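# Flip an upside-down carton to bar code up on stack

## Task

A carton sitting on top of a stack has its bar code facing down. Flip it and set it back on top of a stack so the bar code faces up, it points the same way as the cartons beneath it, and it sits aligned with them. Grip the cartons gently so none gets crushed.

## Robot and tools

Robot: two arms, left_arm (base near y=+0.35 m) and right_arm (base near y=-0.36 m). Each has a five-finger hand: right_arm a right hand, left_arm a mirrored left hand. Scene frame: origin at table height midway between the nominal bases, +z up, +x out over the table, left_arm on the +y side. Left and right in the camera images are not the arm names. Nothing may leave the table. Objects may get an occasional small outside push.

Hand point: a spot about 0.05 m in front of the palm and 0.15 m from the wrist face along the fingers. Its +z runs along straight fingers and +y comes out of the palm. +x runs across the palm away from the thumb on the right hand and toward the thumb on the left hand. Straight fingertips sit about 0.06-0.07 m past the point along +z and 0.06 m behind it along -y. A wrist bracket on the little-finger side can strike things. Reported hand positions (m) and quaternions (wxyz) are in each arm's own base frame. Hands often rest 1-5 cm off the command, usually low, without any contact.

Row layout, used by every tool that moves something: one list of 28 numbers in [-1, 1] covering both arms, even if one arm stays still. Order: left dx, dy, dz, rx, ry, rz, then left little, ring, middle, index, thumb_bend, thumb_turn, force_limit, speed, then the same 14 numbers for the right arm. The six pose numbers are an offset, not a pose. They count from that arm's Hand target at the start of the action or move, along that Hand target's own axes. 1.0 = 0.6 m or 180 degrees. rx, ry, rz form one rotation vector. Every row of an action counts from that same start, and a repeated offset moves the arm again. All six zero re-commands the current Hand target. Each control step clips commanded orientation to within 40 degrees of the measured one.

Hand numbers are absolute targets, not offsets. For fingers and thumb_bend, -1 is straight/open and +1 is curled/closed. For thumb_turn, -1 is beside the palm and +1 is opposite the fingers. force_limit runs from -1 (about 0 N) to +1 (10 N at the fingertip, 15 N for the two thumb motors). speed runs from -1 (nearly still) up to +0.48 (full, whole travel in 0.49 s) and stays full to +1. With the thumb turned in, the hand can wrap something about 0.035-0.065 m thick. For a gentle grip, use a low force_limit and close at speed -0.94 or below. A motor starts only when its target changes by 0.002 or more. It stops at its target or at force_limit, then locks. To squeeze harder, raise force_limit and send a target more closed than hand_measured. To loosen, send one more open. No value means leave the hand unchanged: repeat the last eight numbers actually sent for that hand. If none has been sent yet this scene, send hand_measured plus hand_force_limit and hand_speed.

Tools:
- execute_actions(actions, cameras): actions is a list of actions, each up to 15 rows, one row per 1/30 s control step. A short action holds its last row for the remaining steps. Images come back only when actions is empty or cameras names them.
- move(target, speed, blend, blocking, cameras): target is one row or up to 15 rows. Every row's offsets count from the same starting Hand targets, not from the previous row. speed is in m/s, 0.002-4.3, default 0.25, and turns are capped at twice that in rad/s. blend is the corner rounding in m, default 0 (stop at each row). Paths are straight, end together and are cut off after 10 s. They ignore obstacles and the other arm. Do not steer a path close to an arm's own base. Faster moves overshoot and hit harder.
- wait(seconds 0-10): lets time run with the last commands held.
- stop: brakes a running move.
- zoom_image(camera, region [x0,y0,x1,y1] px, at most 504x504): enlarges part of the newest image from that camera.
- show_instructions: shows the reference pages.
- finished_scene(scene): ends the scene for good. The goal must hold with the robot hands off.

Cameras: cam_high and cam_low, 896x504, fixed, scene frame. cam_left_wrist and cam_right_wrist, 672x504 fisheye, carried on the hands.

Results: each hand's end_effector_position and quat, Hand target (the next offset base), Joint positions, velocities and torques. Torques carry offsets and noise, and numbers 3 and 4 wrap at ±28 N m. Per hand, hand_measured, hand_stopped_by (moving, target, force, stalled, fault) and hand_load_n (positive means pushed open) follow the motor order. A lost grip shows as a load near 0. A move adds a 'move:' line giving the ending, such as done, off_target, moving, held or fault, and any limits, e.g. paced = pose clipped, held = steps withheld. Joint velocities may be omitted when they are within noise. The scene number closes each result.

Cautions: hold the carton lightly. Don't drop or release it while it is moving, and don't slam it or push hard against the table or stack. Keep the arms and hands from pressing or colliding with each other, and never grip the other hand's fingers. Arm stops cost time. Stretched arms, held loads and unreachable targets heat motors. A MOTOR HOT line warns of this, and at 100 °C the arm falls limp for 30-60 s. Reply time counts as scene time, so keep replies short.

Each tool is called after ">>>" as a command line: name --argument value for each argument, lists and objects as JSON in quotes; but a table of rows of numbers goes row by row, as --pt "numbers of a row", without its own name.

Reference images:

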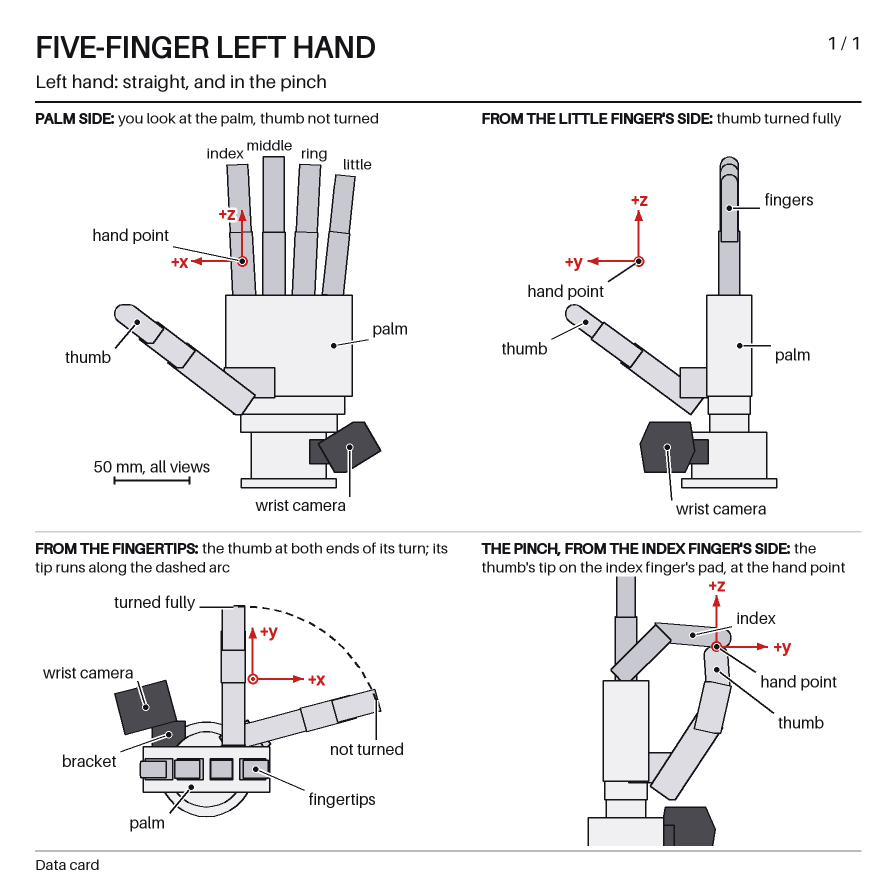

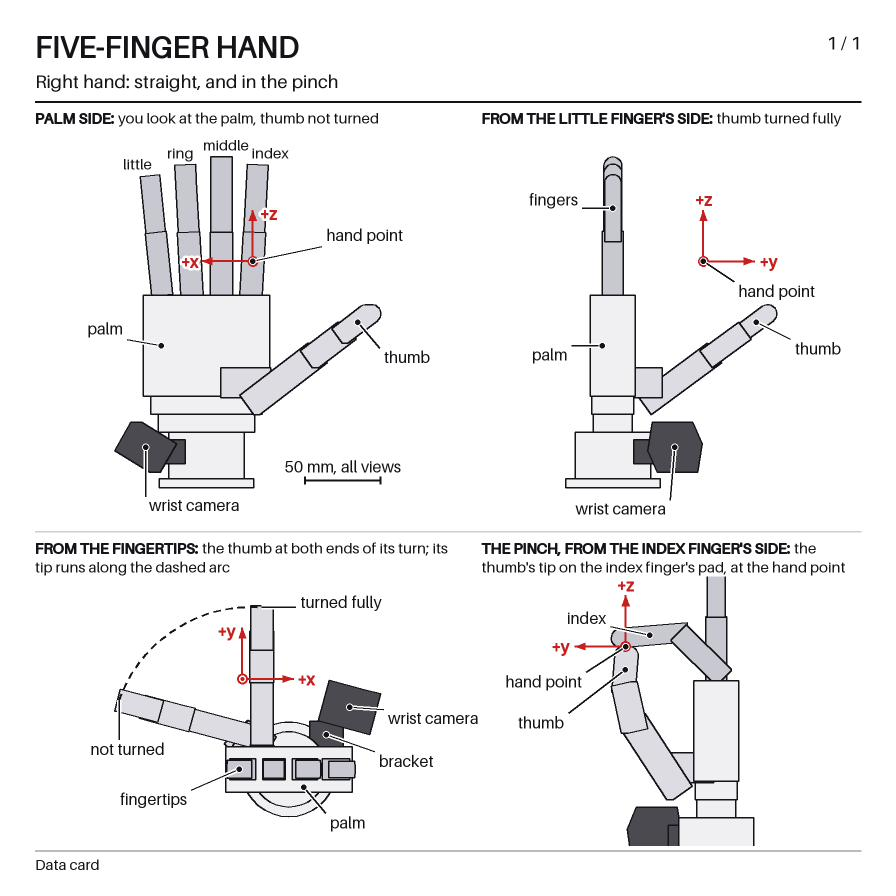

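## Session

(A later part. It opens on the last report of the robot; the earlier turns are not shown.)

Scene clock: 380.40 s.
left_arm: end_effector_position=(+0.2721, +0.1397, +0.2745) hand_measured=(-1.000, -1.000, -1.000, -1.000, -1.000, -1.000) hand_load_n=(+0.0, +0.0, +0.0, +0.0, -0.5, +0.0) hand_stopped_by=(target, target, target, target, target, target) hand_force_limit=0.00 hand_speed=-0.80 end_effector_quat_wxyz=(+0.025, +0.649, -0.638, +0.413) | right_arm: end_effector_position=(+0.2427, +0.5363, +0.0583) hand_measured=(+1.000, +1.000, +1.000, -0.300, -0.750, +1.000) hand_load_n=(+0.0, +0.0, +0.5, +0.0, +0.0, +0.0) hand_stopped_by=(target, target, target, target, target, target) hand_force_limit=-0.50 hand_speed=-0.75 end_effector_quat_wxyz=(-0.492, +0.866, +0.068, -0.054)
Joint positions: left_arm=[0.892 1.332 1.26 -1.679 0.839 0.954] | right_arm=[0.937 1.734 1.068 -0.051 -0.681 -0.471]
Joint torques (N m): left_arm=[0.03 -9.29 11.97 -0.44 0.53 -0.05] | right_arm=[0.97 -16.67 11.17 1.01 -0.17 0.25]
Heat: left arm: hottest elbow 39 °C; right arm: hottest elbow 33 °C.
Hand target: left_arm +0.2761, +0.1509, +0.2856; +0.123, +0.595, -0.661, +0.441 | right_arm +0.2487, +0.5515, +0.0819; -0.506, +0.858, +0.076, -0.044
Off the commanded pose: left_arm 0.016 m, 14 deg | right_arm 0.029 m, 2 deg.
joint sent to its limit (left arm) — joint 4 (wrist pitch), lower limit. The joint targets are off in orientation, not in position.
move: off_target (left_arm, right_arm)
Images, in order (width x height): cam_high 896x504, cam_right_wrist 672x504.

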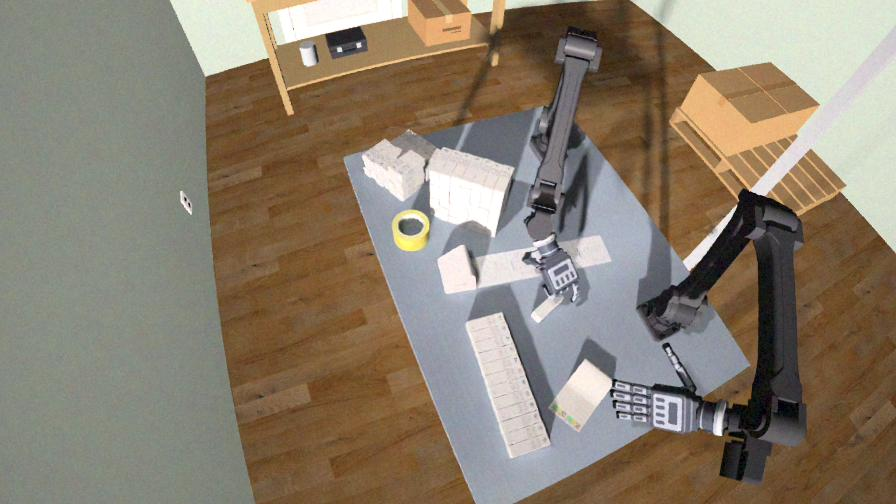

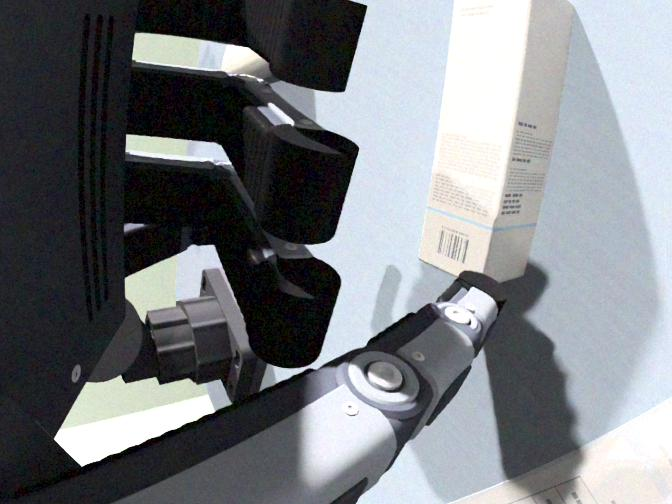

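>>> move --pt "0.0355 0.0201 0.116 0.0053 0.006 0.0656 1 1 -0.3 -0.3 -0.85 1 -0.5 0.3 -0.0873 -0.0458 -0.495 0 0.1944 0.1078 1 1 1 -0.3 -0.75 1 -0.5 -0.75" --pt "0.1773 0.1007 0.5798 0.0266 0.0298 0.3281 1 1 -0.3 -0.3 -0.85 1 -0.5 0.3 -0.1848 0.132 -0.919 0 0.4861 0.2694 1 1 1 -0.3 -0.75 1 -0.5 -0.75" --speed 0.22 --cameras '["all"]'

Scene clock: 414.70 s.
left_arm: end_effector_position=(+0.3197, -0.1778, +0.1356) hand_measured=(+1.000, +1.000, -0.300, -0.300, -0.850, +1.000) hand_load_n=(+0.0, +0.0, +0.0, +0.0, +0.0, +0.0) hand_stopped_by=(target, target, target, target, target, target) hand_force_limit=-0.50 hand_speed=0.30 end_effector_quat_wxyz=(+0.107, -0.175, +0.843, -0.496) | right_arm: end_effector_position=(+0.2313, +0.0212, +0.2617) hand_measured=(+1.000, +1.000, +1.000, -0.300, -0.750, +1.000) hand_load_n=(+0.0, +0.0, +0.0, +0.0, +0.0, +0.0) hand_stopped_by=(target, target, target, target, target, target) hand_force_limit=-0.50 hand_speed=-0.75 end_effector_quat_wxyz=(-0.353, +0.613, -0.616, +0.347)
Joint positions: left_arm=[-0.125 1.054 0.632 -0.398 0.847 0.685] | right_arm=[-0.112 0.293 0.683 -0.929 -0.101 -0.049]
Joint torques (N m): left_arm=[-1.38 -4.89 8.39 2.19 0.37 -0.2] | right_arm=[-0.21 2.08 12.16 1.26 -0.07 0.12]
Heat: left arm: hottest elbow 38 °C; right arm: hottest elbow 33 °C.
Hand target: left_arm +0.3195, -0.1807, +0.1302; +0.104, -0.176, +0.844, -0.496 | right_arm +0.2302, +0.0195, +0.2798; -0.359, +0.609, -0.609, +0.359
Off the commanded pose: left_arm 0.006 m, 0 deg | right_arm 0.018 m, 2 deg.
move: off_target (right_arm)

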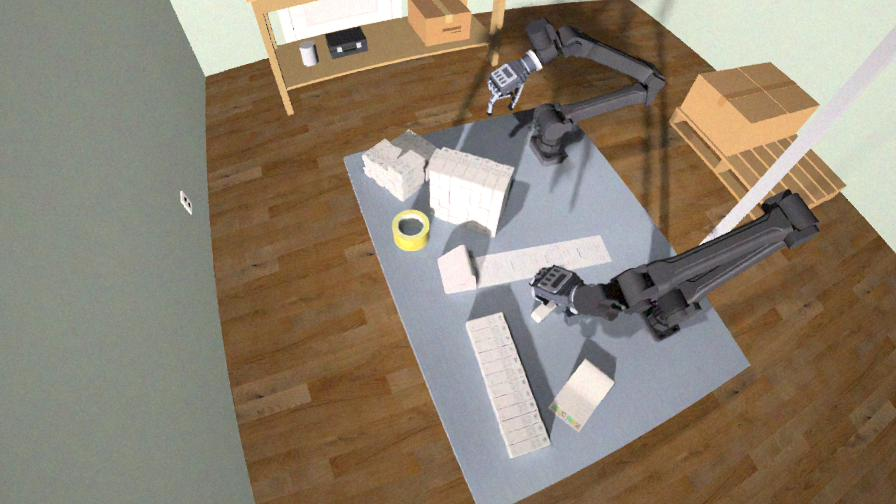

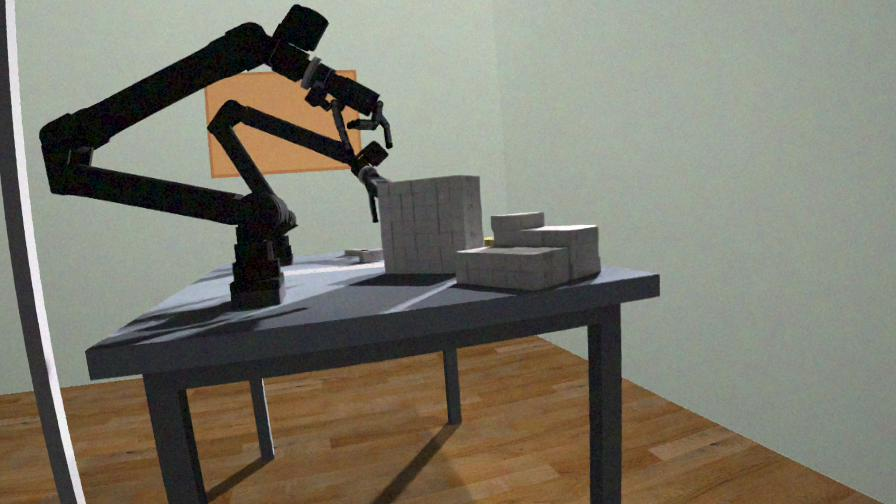

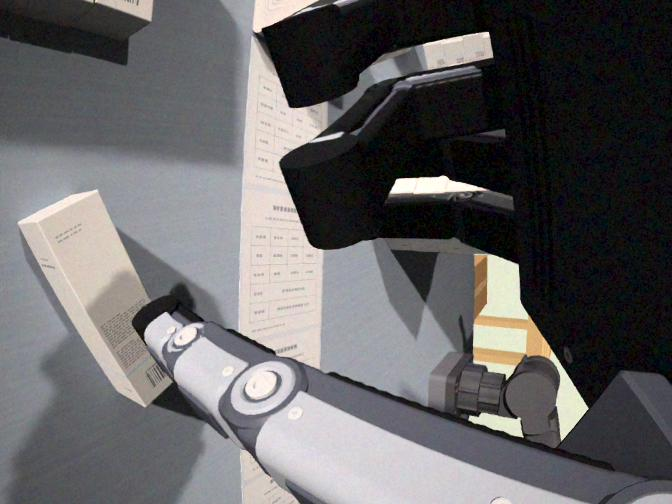

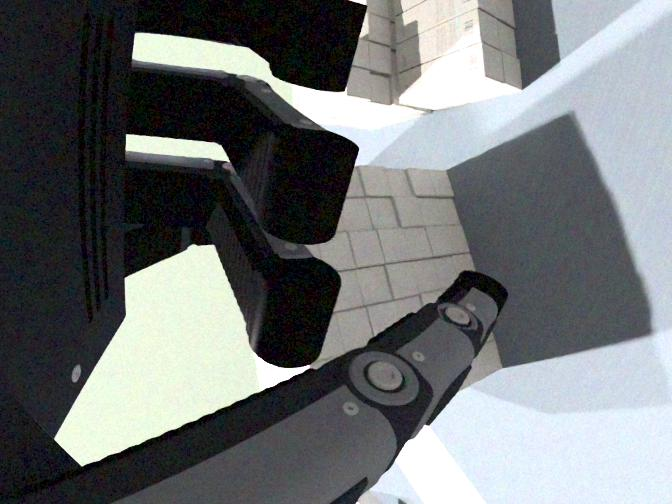

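>>> zoom_image --camera "cam_left_wrist" --region '[0, 170, 220, 430]'

Scaled by 1.938 from the camera's 672x504 image, which has a finer 960x720 frame.

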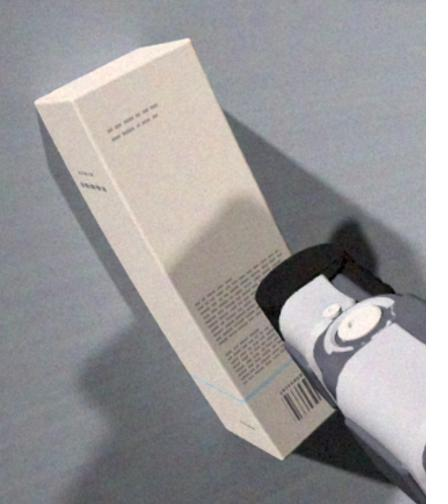

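>>> move --target '[0.0479,0.0844,0.0442,0,0.017,0.0094,1,1,-0.3,-0.3,-0.85,1,-0.5,0.3,0,0,0,0,0,0,1,1,1,-0.3,-0.75,1,-0.5,-0.75]' --speed 0.12 --cameras '["cam_left_wrist","cam_low"]'

Scene clock: 435.27 s.
left_arm: end_effector_position=(+0.2932, -0.1883, +0.0773) hand_measured=(+1.000, +1.000, -0.300, -0.300, -0.850, +1.000) hand_load_n=(+0.0, +0.0, +0.0, +0.0, +0.0, +0.0) hand_stopped_by=(target, target, target, target, target, target) hand_force_limit=-0.50 hand_speed=0.30 end_effector_quat_wxyz=(+0.089, -0.156, +0.848, -0.499) | right_arm: end_effector_position=(+0.2313, +0.0211, +0.2617) hand_measured=(+1.000, +1.000, +1.000, -0.300, -0.750, +1.000) hand_load_n=(+0.0, +0.0, +0.0, +0.0, +0.0, +0.0) hand_stopped_by=(target, target, target, target, target, target) hand_force_limit=-0.50 hand_speed=-0.75 end_effector_quat_wxyz=(-0.353, +0.613, -0.616, +0.347)
Joint positions: left_arm=[-0.165 1.115 0.498 -0.223 0.858 0.695] | right_arm=[-0.113 0.293 0.683 -0.929 -0.102 -0.05]
Joint torques (N m): left_arm=[-1.38 -4.84 7.57 2.28 0.51 -0.05] | right_arm=[-0.15 2.02 12.14 1.28 -0.07 0.11]
Heat: left arm: hottest elbow 37 °C; right arm: hottest elbow 34 °C.
Hand target: left_arm +0.2927, -0.1909, +0.0731; +0.089, -0.150, +0.849, -0.499 | right_arm +0.2302, +0.0194, +0.2798; -0.359, +0.609, -0.609, +0.359
Off the commanded pose: left_arm 0.005 m, 1 deg | right_arm 0.018 m, 2 deg.
move: off_target (right_arm)
Images, in order (width x height): cam_low 896x504, cam_left_wrist 672x504.

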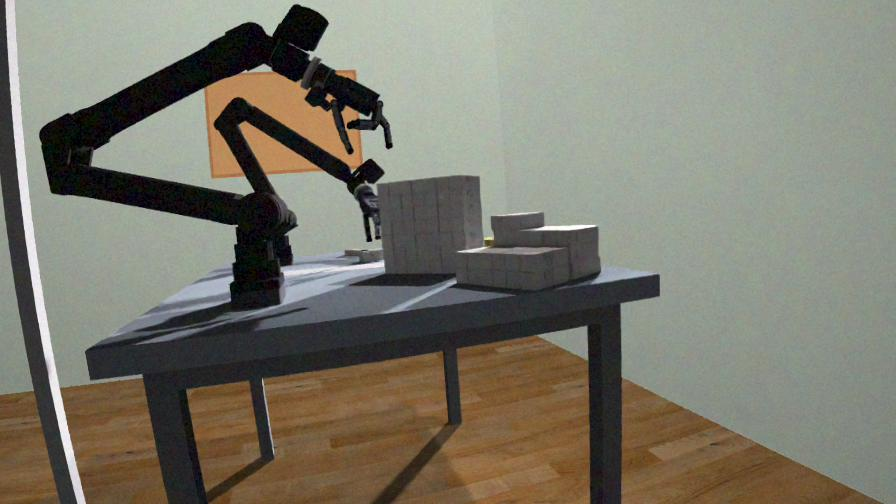

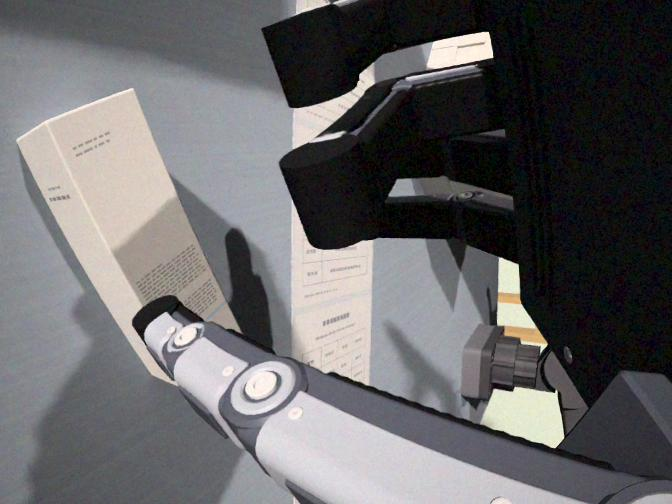

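>>> move --pt "-0.0015 0.035 0.019 0 0 0 1 1 -0.3 -0.3 -0.85 1 -0.5 0.3 0 0 0 0 0 0 1 1 1 -0.3 -0.75 1 -0.5 -0.75" --pt "-0.0021 0.071 0.0389 0 0 0 1 1 -0.3 -0.3 -0.85 1 -0.5 0.3 0 0 0 0 0 0 1 1 1 -0.3 -0.75 1 -0.5 -0.75" --speed 0.08 --cameras '["cam_left_wrist","cam_low"]'

Scene clock: 452.23 s.
left_arm: end_effector_position=(+0.2944, -0.1886, +0.0282) hand_measured=(+1.000, +1.000, -0.300, -0.300, -0.850, +1.000) hand_load_n=(+0.0, +0.0, +0.0, +0.0, +0.0, +0.0) hand_stopped_by=(target, target, target, target, target, target) hand_force_limit=-0.50 hand_speed=0.30 end_effector_quat_wxyz=(+0.088, -0.155, +0.848, -0.499) | right_arm: end_effector_position=(+0.2313, +0.0211, +0.2617) hand_measured=(+1.000, +1.000, +1.000, -0.300, -0.750, +1.000) hand_load_n=(+0.0, +0.0, +0.0, +0.0, +0.0, +0.0) hand_stopped_by=(target, target, target, target, target, target) hand_force_limit=-0.50 hand_speed=-0.75 end_effector_quat_wxyz=(-0.353, +0.613, -0.616, +0.347)
Joint positions: left_arm=[-0.165 1.261 0.433 -0.015 0.86 0.699] | right_arm=[-0.113 0.293 0.683 -0.929 -0.102 -0.05]
Joint torques (N m): left_arm=[-1.08 -5.83 6.42 2.26 0.52 -0.05] | right_arm=[-0.15 1.96 12.16 1.25 -0.07 0.09]
Heat: left arm: hottest elbow 36 °C; right arm: hottest elbow 35 °C.
Hand target: left_arm +0.2938, -0.1903, +0.0245; +0.089, -0.150, +0.849, -0.499 | right_arm +0.2302, +0.0194, +0.2798; -0.359, +0.609, -0.609, +0.359
Off the commanded pose: left_arm 0.004 m, 1 deg | right_arm 0.018 m, 2 deg.
move: off_target (right_arm)
Images, in order (width x height): cam_low 896x504, cam_left_wrist 672x504.

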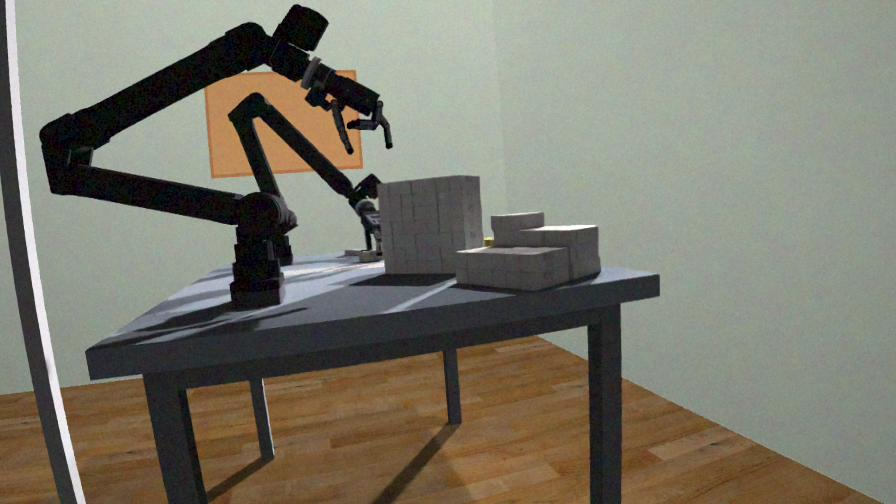

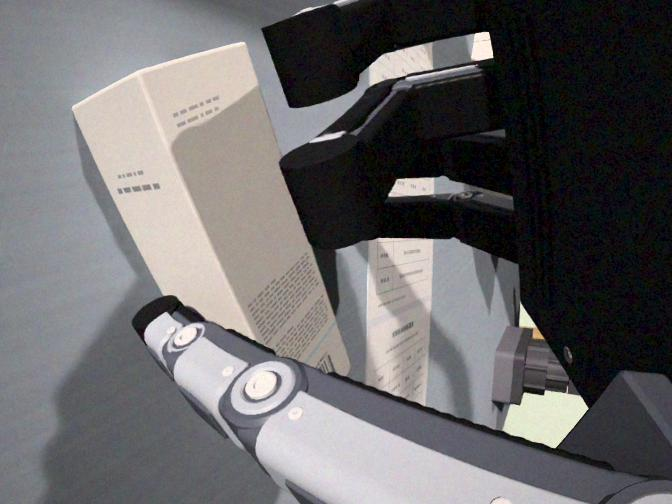

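>>> move --target '[0,0.0088,0.0049,0,0,0,1,1,-0.3,-0.3,-0.75,1,-0.5,0.3,0,0,0,0,0,0,1,1,1,-0.3,-0.75,1,-0.5,-0.75]' --speed 0.05 --cameras '["cam_left_wrist"]'

Scene clock: 462.93 s.
left_arm: end_effector_position=(+0.2952, -0.1888, +0.0229) hand_measured=(+1.000, +1.000, -0.300, -0.300, -0.750, +1.000) hand_load_n=(+0.0, +0.0, +0.0, +0.0, +0.5, +0.0) hand_stopped_by=(target, target, target, target, target, target) hand_force_limit=-0.50 hand_speed=0.30 end_effector_quat_wxyz=(+0.089, -0.154, +0.848, -0.499) | right_arm: end_effector_position=(+0.2313, +0.0211, +0.2617) hand_measured=(+1.000, +1.000, +1.000, -0.300, -0.750, +1.000) hand_load_n=(+0.0, +0.0, +0.0, +0.0, +0.0, +0.0) hand_stopped_by=(target, target, target, target, target, target) hand_force_limit=-0.50 hand_speed=-0.75 end_effector_quat_wxyz=(-0.353, +0.613, -0.616, +0.347)
Joint positions: left_arm=[-0.165 1.281 0.428 0.012 0.86 0.699] | right_arm=[-0.113 0.293 0.683 -0.929 -0.102 -0.05]
Joint torques (N m): left_arm=[-1.2 -5.83 6.15 1.96 0.52 -0.05] | right_arm=[-0.03 2.14 12.14 1.25 -0.08 0.1]
Heat: left arm: hottest elbow 35 °C; right arm: hottest elbow 35 °C.
Hand target: left_arm +0.2939, -0.1903, +0.0185; +0.089, -0.150, +0.849, -0.499 | right_arm +0.2302, +0.0194, +0.2798; -0.359, +0.609, -0.609, +0.359
Off the commanded pose: left_arm 0.005 m, 1 deg | right_arm 0.018 m, 2 deg.
move: off_target (right_arm)
Images, in order (width x height): cam_left_wrist 672x504.

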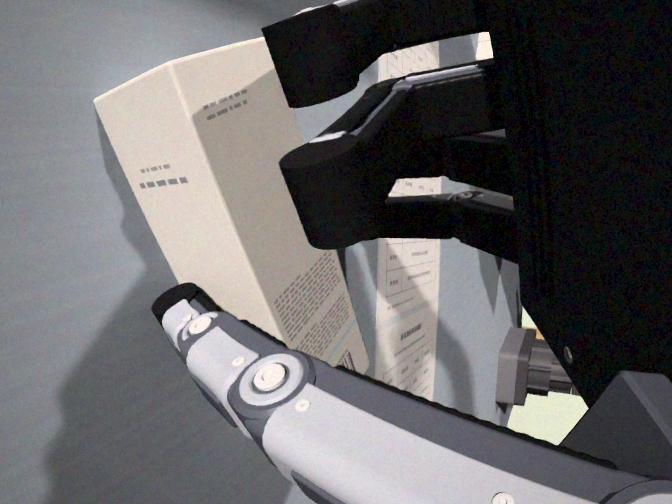

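>>> move --target '[0,0,0,0,0,0,1,1,0.4,0.4,-0.6,1,-0.8,-0.92,0,0,0,0,0,0,1,1,1,-0.3,-0.75,1,-0.5,-0.75]' --speed 0.05 --cameras '["cam_left_wrist"]'

>>> wait --seconds 1.5 --cameras '["cam_left_wrist"]'

Scene clock: 466.80 s.
left_arm: end_effector_position=(+0.2953, -0.1888, +0.0230) hand_measured=(+1.000, +1.000, +0.066, +0.096, -0.600, +1.000) hand_load_n=(+0.0, +0.0, +0.0, +1.0, +1.0, +0.0) hand_stopped_by=(target, target, force, force, target, target) hand_force_limit=-0.80 hand_speed=-0.92 end_effector_quat_wxyz=(+0.089, -0.154, +0.848, -0.499) | right_arm: end_effector_position=(+0.2313, +0.0211, +0.2617) hand_measured=(+1.000, +1.000, +1.000, -0.300, -0.750, +1.000) hand_load_n=(+0.0, +0.0, +0.0, -0.5, +0.0, +0.0) hand_stopped_by=(target, target, target, target, target, target) hand_force_limit=-0.50 hand_speed=-0.75 end_effector_quat_wxyz=(-0.353, +0.613, -0.616, +0.347)
Joint positions: left_arm=[-0.165 1.281 0.428 0.013 0.86 0.699] | right_arm=[-0.113 0.293 0.683 -0.929 -0.102 -0.05]
Joint torques (N m): left_arm=[-1.08 -5.71 6.12 2.14 0.52 -0.06] | right_arm=[-0.32 2.08 12.12 1.25 -0.07 0.1]
Heat: left arm: hottest elbow 35 °C; right arm: hottest elbow 35 °C.
Hand target: left_arm +0.2940, -0.1903, +0.0185; +0.089, -0.150, +0.849, -0.499 | right_arm +0.2302, +0.0194, +0.2798; -0.359, +0.609, -0.609, +0.359
Off the commanded pose: left_arm 0.005 m, 0 deg | right_arm 0.018 m, 2 deg.
move: off_target (right_arm)
Images, in order (width x height): cam_left_wrist 672x504.

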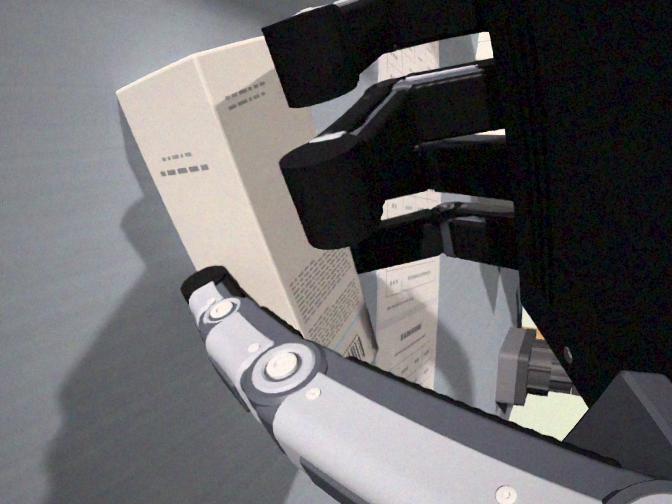

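Scene clock: 468.30 s.
left_arm: end_effector_position=(+0.2953, -0.1888, +0.0230) hand_measured=(+1.000, +1.000, +0.066, +0.096, -0.600, +1.000) hand_load_n=(+0.0, +0.0, +0.5, +1.0, +1.5, +0.0) hand_stopped_by=(target, target, force, force, target, target) hand_force_limit=-0.80 hand_speed=-0.92 end_effector_quat_wxyz=(+0.089, -0.154, +0.848, -0.499) | right_arm: end_effector_position=(+0.2313, +0.0211, +0.2617) hand_measured=(+1.000, +1.000, +1.000, -0.300, -0.750, +1.000) hand_load_n=(+0.0, +0.0, +0.0, +0.0, +0.0, +0.0) hand_stopped_by=(target, target, target, target, target, target) hand_force_limit=-0.50 hand_speed=-0.75 end_effector_quat_wxyz=(-0.353, +0.613, -0.616, +0.347)
Joint positions: left_arm=[-0.165 1.281 0.428 0.013 0.86 0.699] | right_arm=[-0.113 0.293 0.683 -0.929 -0.102 -0.05]
Joint torques (N m): left_arm=[-1.2 -5.77 6.15 2.17 0.52 -0.05] | right_arm=[-0.21 2.02 12.18 1.25 -0.08 0.1]
Heat: left arm: hottest elbow 35 °C; right arm: hottest elbow 35 °C.
Hand target: left_arm +0.2940, -0.1903, +0.0185; +0.089, -0.150, +0.849, -0.499 | right_arm +0.2302, +0.0194, +0.2798; -0.359, +0.609, -0.609, +0.359
Off the commanded pose: left_arm 0.005 m, 0 deg | right_arm 0.018 m, 2 deg.
wait: 1.50 s; at rest by 0.17 s
Images, in order (width x height): cam_left_wrist 672x504.

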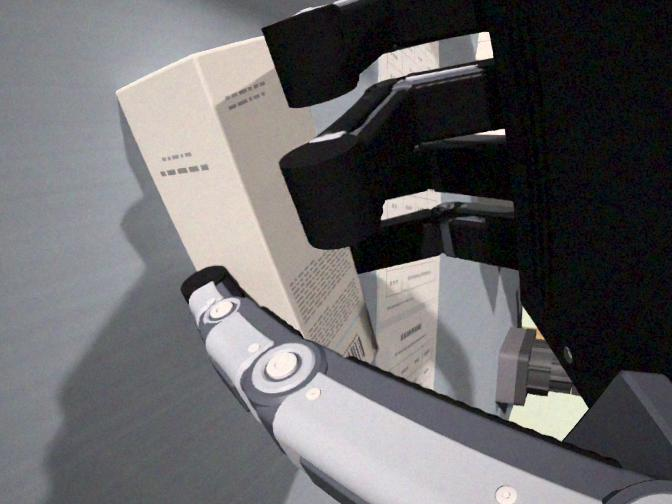

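>>> move --target '[0,-0.1043,-0.0578,0,0,0,1,1,0.4,0.4,-0.6,1,-0.8,-0.92,0,0,0,0,0,0,1,1,1,-0.3,-0.75,1,-0.5,-0.75]' --speed 0.12 --cameras '["cam_left_wrist"]'

Scene clock: 471.40 s.
left_arm: end_effector_position=(+0.2791, -0.1861, +0.0726) hand_measured=(+1.000, +1.000, +0.066, +0.096, -0.600, +1.000) hand_load_n=(+0.0, +0.0, +0.5, +1.0, +1.5, -0.5) hand_stopped_by=(target, target, force, force, target, target) hand_force_limit=-0.80 hand_speed=-0.92 end_effector_quat_wxyz=(+0.076, -0.162, +0.851, -0.494) | right_arm: end_effector_position=(+0.2313, +0.0211, +0.2617) hand_measured=(+1.000, +1.000, +1.000, -0.300, -0.750, +1.000) hand_load_n=(+0.0, +0.0, +0.0, +0.0, +0.0, +0.0) hand_stopped_by=(target, target, target, target, target, target) hand_force_limit=-0.50 hand_speed=-0.75 end_effector_quat_wxyz=(-0.353, +0.613, -0.616, +0.347)
Joint positions: left_arm=[-0.165 1.093 0.477 -0.256 0.86 0.699] | right_arm=[-0.113 0.293 0.683 -0.929 -0.102 -0.05]
Joint torques (N m): left_arm=[-1.14 -5.83 11.38 0.76 0.52 -0.08] | right_arm=[-0.21 1.9 12.18 1.22 -0.06 0.1]
Heat: left arm: hottest elbow 35 °C; right arm: hottest elbow 35 °C.
Hand target: left_arm +0.2938, -0.1903, +0.0899; +0.089, -0.150, +0.849, -0.499 | right_arm +0.2302, +0.0194, +0.2798; -0.359, +0.609, -0.609, +0.359
Off the commanded pose: left_arm 0.023 m, 2 deg | right_arm 0.018 m, 2 deg.
move: off_target (left_arm, right_arm)
Images, in order (width x height): cam_left_wrist 672x504.

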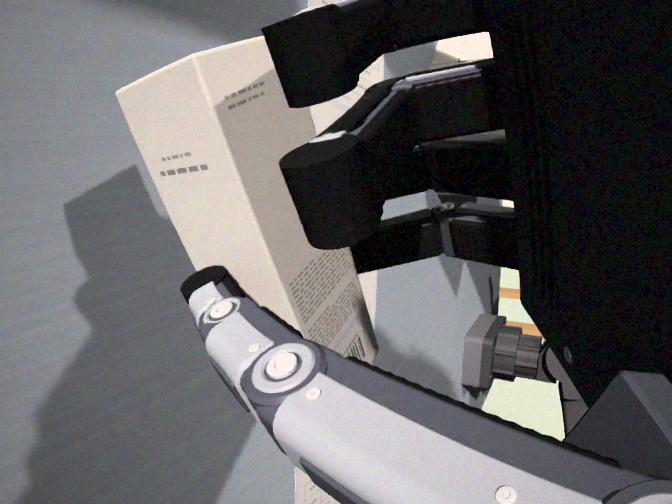

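>>> zoom_image --camera "cam_left_wrist" --region '[90, 20, 420, 400]'

Scaled by 1.326 from the camera's 672x504 image, which has a finer 960x720 frame.

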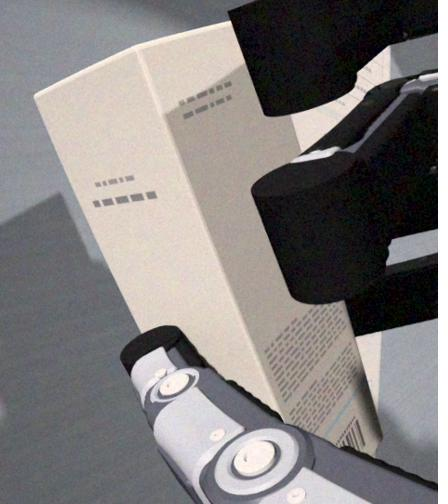

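>>> move --pt "-0.0218 -0.3472 -0.0617 0 -0.0486 -0.0269 1 1 0.4 0.4 -0.6 1 -0.8 -0.92 0 0 0 0 0 0 1 1 1 -0.3 -0.75 1 -0.5 -0.75" --pt "0.0467 -0.7022 0.3897 0 -0.1488 -0.0825 1 1 0.4 0.4 -0.6 1 -0.8 -0.92 0 0 0 0 0 0 1 1 1 -0.3 -0.75 1 -0.5 -0.75" --speed 0.2 --blend '[0.04,0]' --cameras '["all"]'

Scene clock: 502.17 s.
left_arm: end_effector_position=(+0.4025, -0.5736, +0.3257) hand_measured=(+1.000, +1.000, +0.066, +0.096, -0.600, +1.000) hand_load_n=(+0.0, +0.0, +0.5, +0.5, +1.5, +0.0) hand_stopped_by=(target, target, force, force, target, target) hand_force_limit=-0.80 hand_speed=-0.92 end_effector_quat_wxyz=(+0.218, -0.367, +0.786, -0.447) | right_arm: end_effector_position=(+0.2313, +0.0211, +0.2617) hand_measured=(+1.000, +1.000, +1.000, -0.300, -0.750, +1.000) hand_load_n=(+0.5, +0.5, +0.0, +0.0, +0.0, +0.0) hand_stopped_by=(target, target, target, target, target, target) hand_force_limit=-0.50 hand_speed=-0.75 end_effector_quat_wxyz=(-0.353, +0.613, -0.616, +0.347)
Joint positions: left_arm=[-0.974 1.64 1.67 -0.578 -0.252 -0.134] | right_arm=[-0.113 0.293 0.683 -0.929 -0.102 -0.05]
Joint torques (N m): left_arm=[-0.91 -17.49 14.61 1.46 -0.19 -0.19] | right_arm=[-0.21 2.14 12.19 1.26 -0.06 0.1]
Heat: left arm: hottest elbow 37 °C; right arm: hottest elbow 36 °C.
Hand target: left_arm +0.4078, -0.5841, +0.3447; +0.218, -0.369, +0.779, -0.458 | right_arm +0.2302, +0.0194, +0.2798; -0.359, +0.609, -0.609, +0.359
Off the commanded pose: left_arm 0.022 m, 2 deg | right_arm 0.018 m, 2 deg.
move: off_target (left_arm, right_arm)

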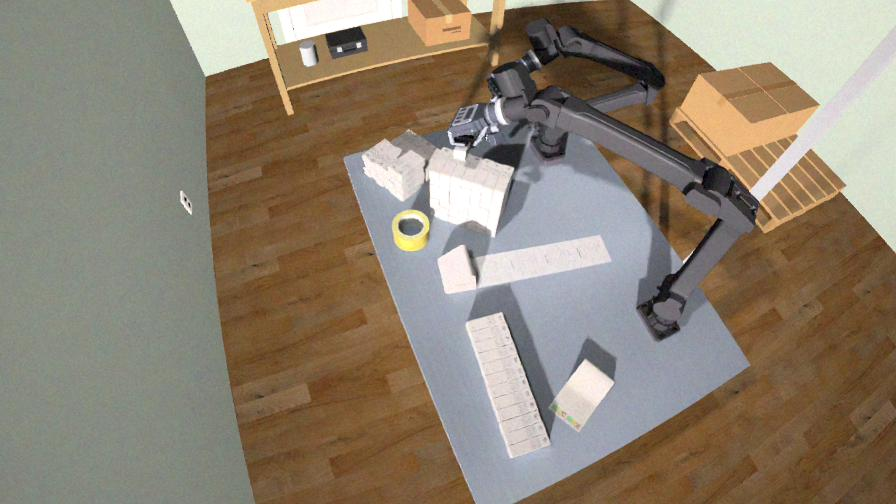

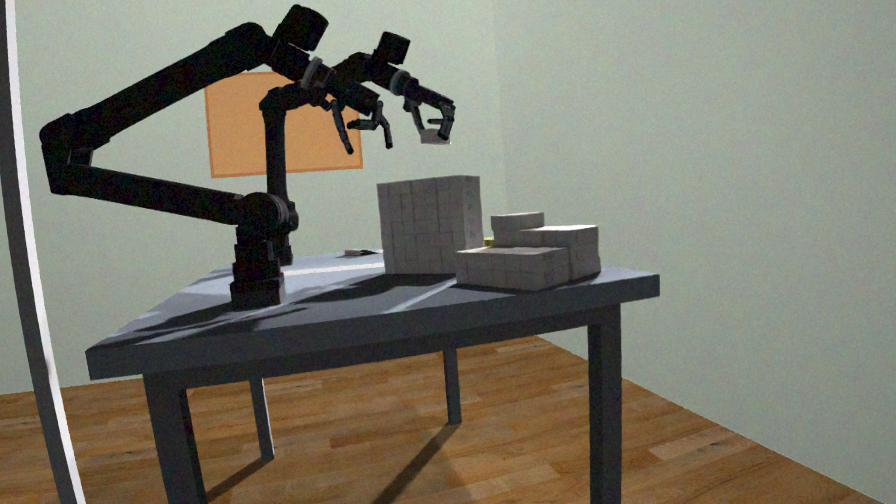

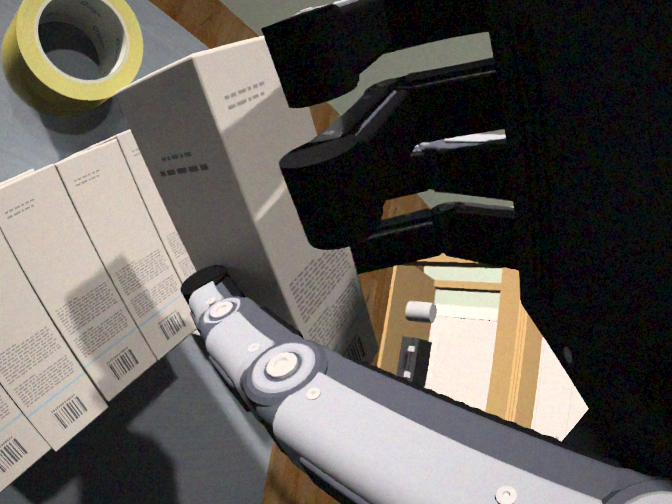

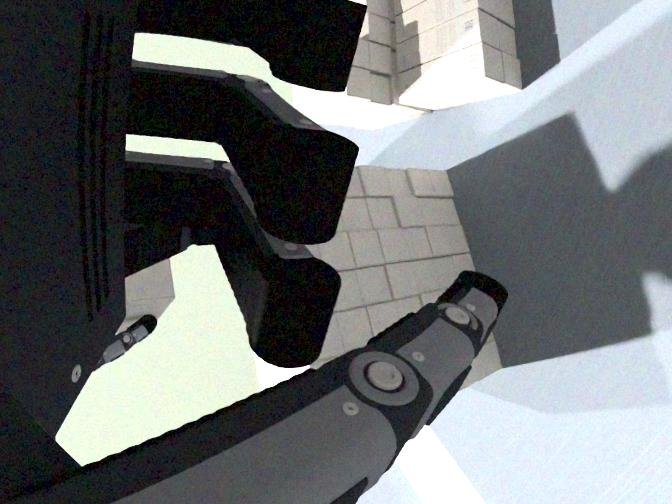

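>>> zoom_image --camera "cam_left_wrist" --region '[0, 110, 290, 500]'

>>> zoom_image --camera "cam_high" --region '[340, 90, 560, 250]'

Scaled by 1.292 from the camera's 672x504 image, which has a finer 960x720 frame.

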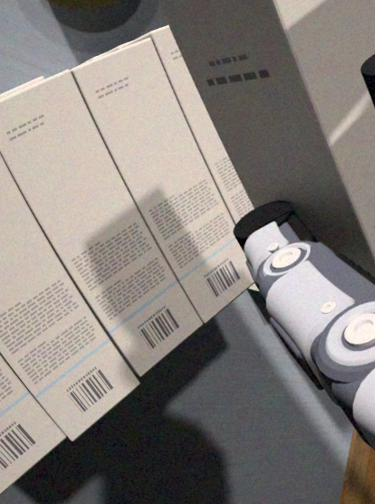

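Scaled by 2.291 from the camera's 896x504 image, which has a finer 1280x720 frame.

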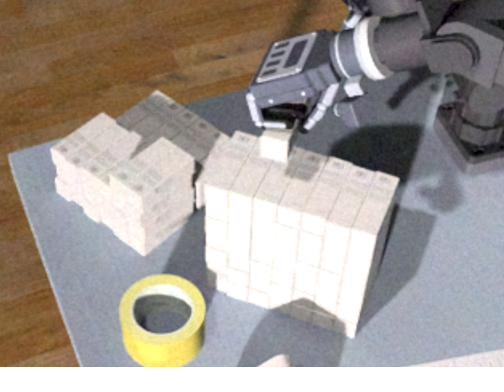

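>>> zoom_image --camera "cam_left_wrist" --region '[0, 240, 200, 480]'

>>> zoom_image --camera "cam_left_wrist" --region '[0, 120, 200, 280]'

Scaled by 2.100 from the camera's 672x504 image, which has a finer 960x720 frame.

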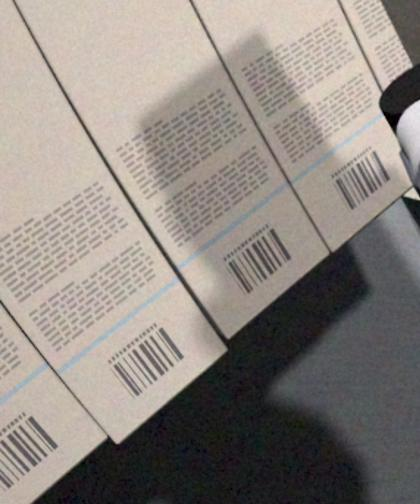

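Scaled by 2.520 from the camera's 672x504 image, which has a finer 960x720 frame.

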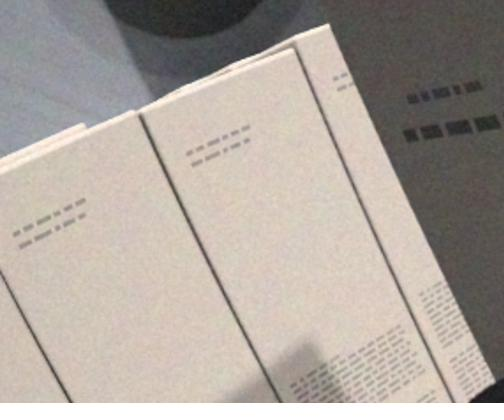

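>>> move --target '[0.0187,0.086,0.0362,0,0.0253,0.014,1,1,0.4,0.4,-0.6,1,-0.8,-0.92,0,0,0,0,0,0,1,1,1,-0.3,-0.75,1,-0.5,-0.75]' --speed 0.1 --cameras '["all"]'

Scene clock: 612.50 s.
left_arm: end_effector_position=(+0.3931, -0.5837, +0.2936) hand_measured=(+1.000, +1.000, +0.066, +0.096, -0.600, +1.000) hand_load_n=(+0.0, +0.0, +0.5, +1.0, +1.5, +0.0) hand_stopped_by=(target, target, force, force, target, target) hand_force_limit=-0.80 hand_speed=-0.92 end_effector_quat_wxyz=(+0.195, -0.337, +0.796, -0.464) | right_arm: end_effector_position=(+0.2313, +0.0211, +0.2617) hand_measured=(+1.000, +1.000, +1.000, -0.300, -0.750, +1.000) hand_load_n=(-0.5, +0.0, +0.5, +0.0, +0.0, +0.0) hand_stopped_by=(target, target, target, target, target, target) hand_force_limit=-0.50 hand_speed=-0.75 end_effector_quat_wxyz=(-0.353, +0.613, -0.616, +0.347)
Joint positions: left_arm=[-0.974 1.64 1.576 -0.462 -0.175 -0.103] | right_arm=[-0.113 0.293 0.683 -0.929 -0.102 -0.05]
Joint torques (N m): left_arm=[-0.79 -18.08 10.03 2.82 -0.02 -0.02] | right_arm=[-0.26 1.96 12.15 1.22 -0.07 0.1]
Heat: left arm: hottest elbow 43 °C; right arm: hottest elbow 36 °C.
Hand target: left_arm +0.3960, -0.5889, +0.2892; +0.197, -0.333, +0.795, -0.468 | right_arm +0.2302, +0.0194, +0.2798; -0.359, +0.609, -0.609, +0.359
Off the commanded pose: left_arm 0.008 m, 1 deg | right_arm 0.018 m, 2 deg.
move: off_target (right_arm)

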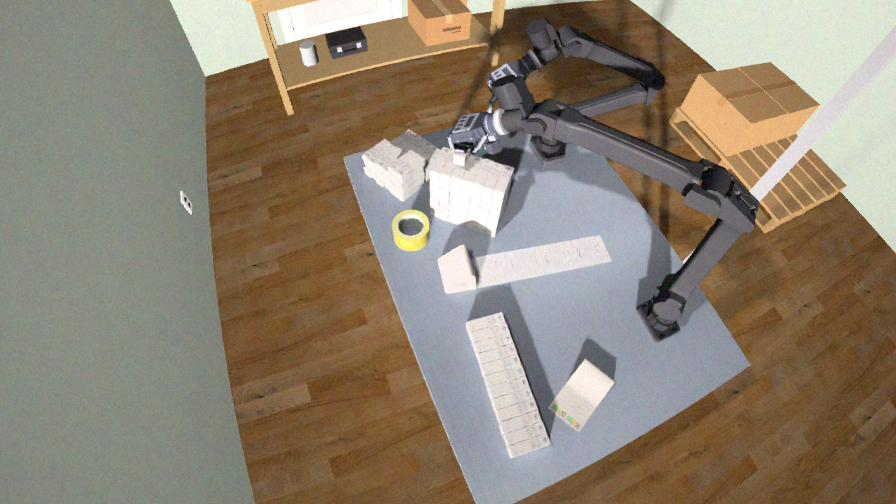

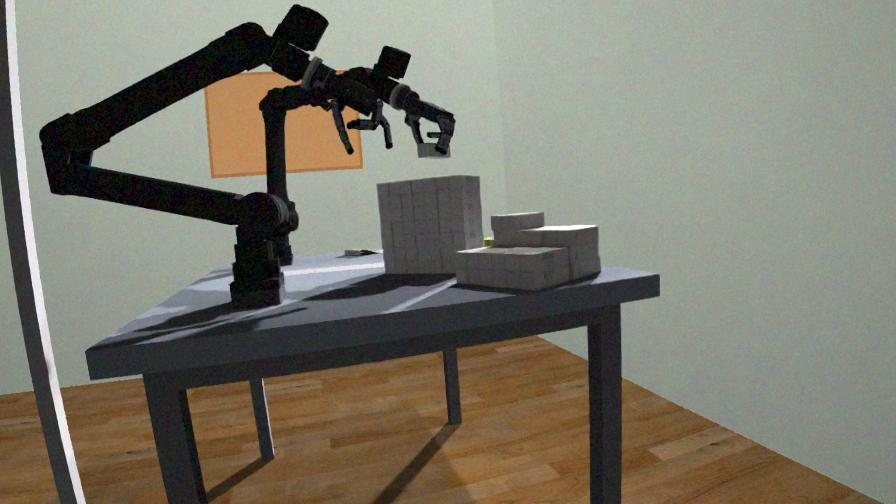

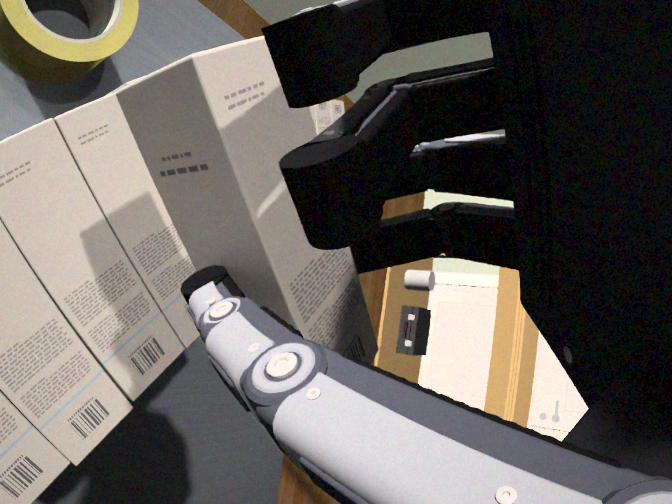

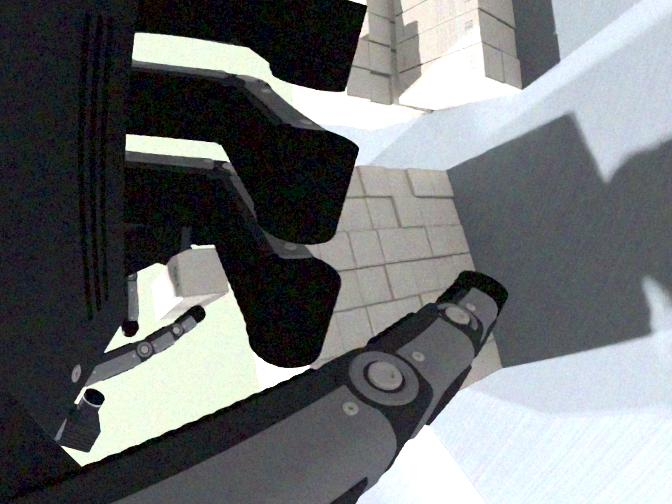

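>>> zoom_image --camera "cam_left_wrist" --region '[0, 30, 240, 270]'

>>> zoom_image --camera "cam_left_wrist" --region '[0, 264, 240, 504]'

>>> zoom_image --camera "cam_low" --region '[350, 80, 510, 200]'

Scaled by 2.100 from the camera's 672x504 image, which has a finer 960x720 frame.

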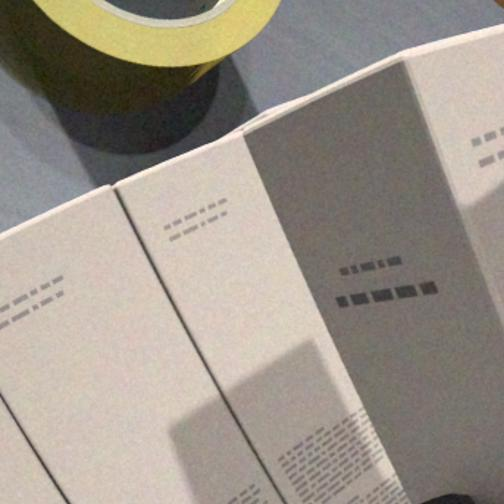

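Scaled by 2.100 from the camera's 672x504 image, which has a finer 960x720 frame.

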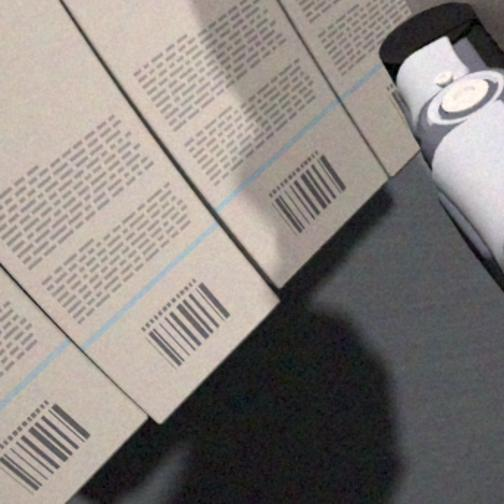

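Scaled by 3.150 from the camera's 896x504 image, which has a finer 1280x720 frame.

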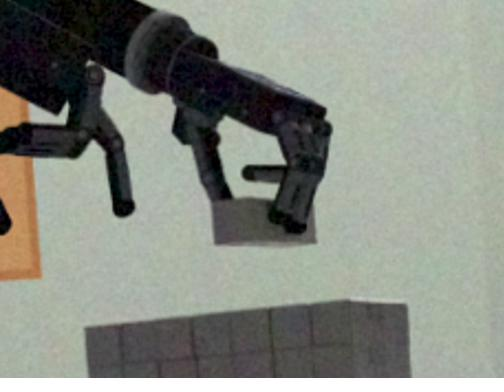

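>>> zoom_image --camera "cam_left_wrist" --region '[290, 260, 410, 380]'

Scaled by 4.200 from the camera's 672x504 image, which has a finer 960x720 frame.

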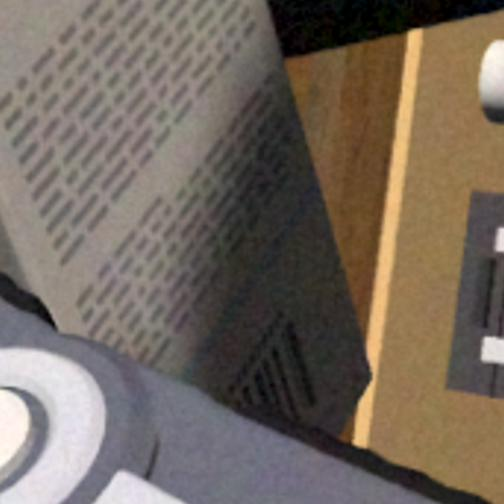

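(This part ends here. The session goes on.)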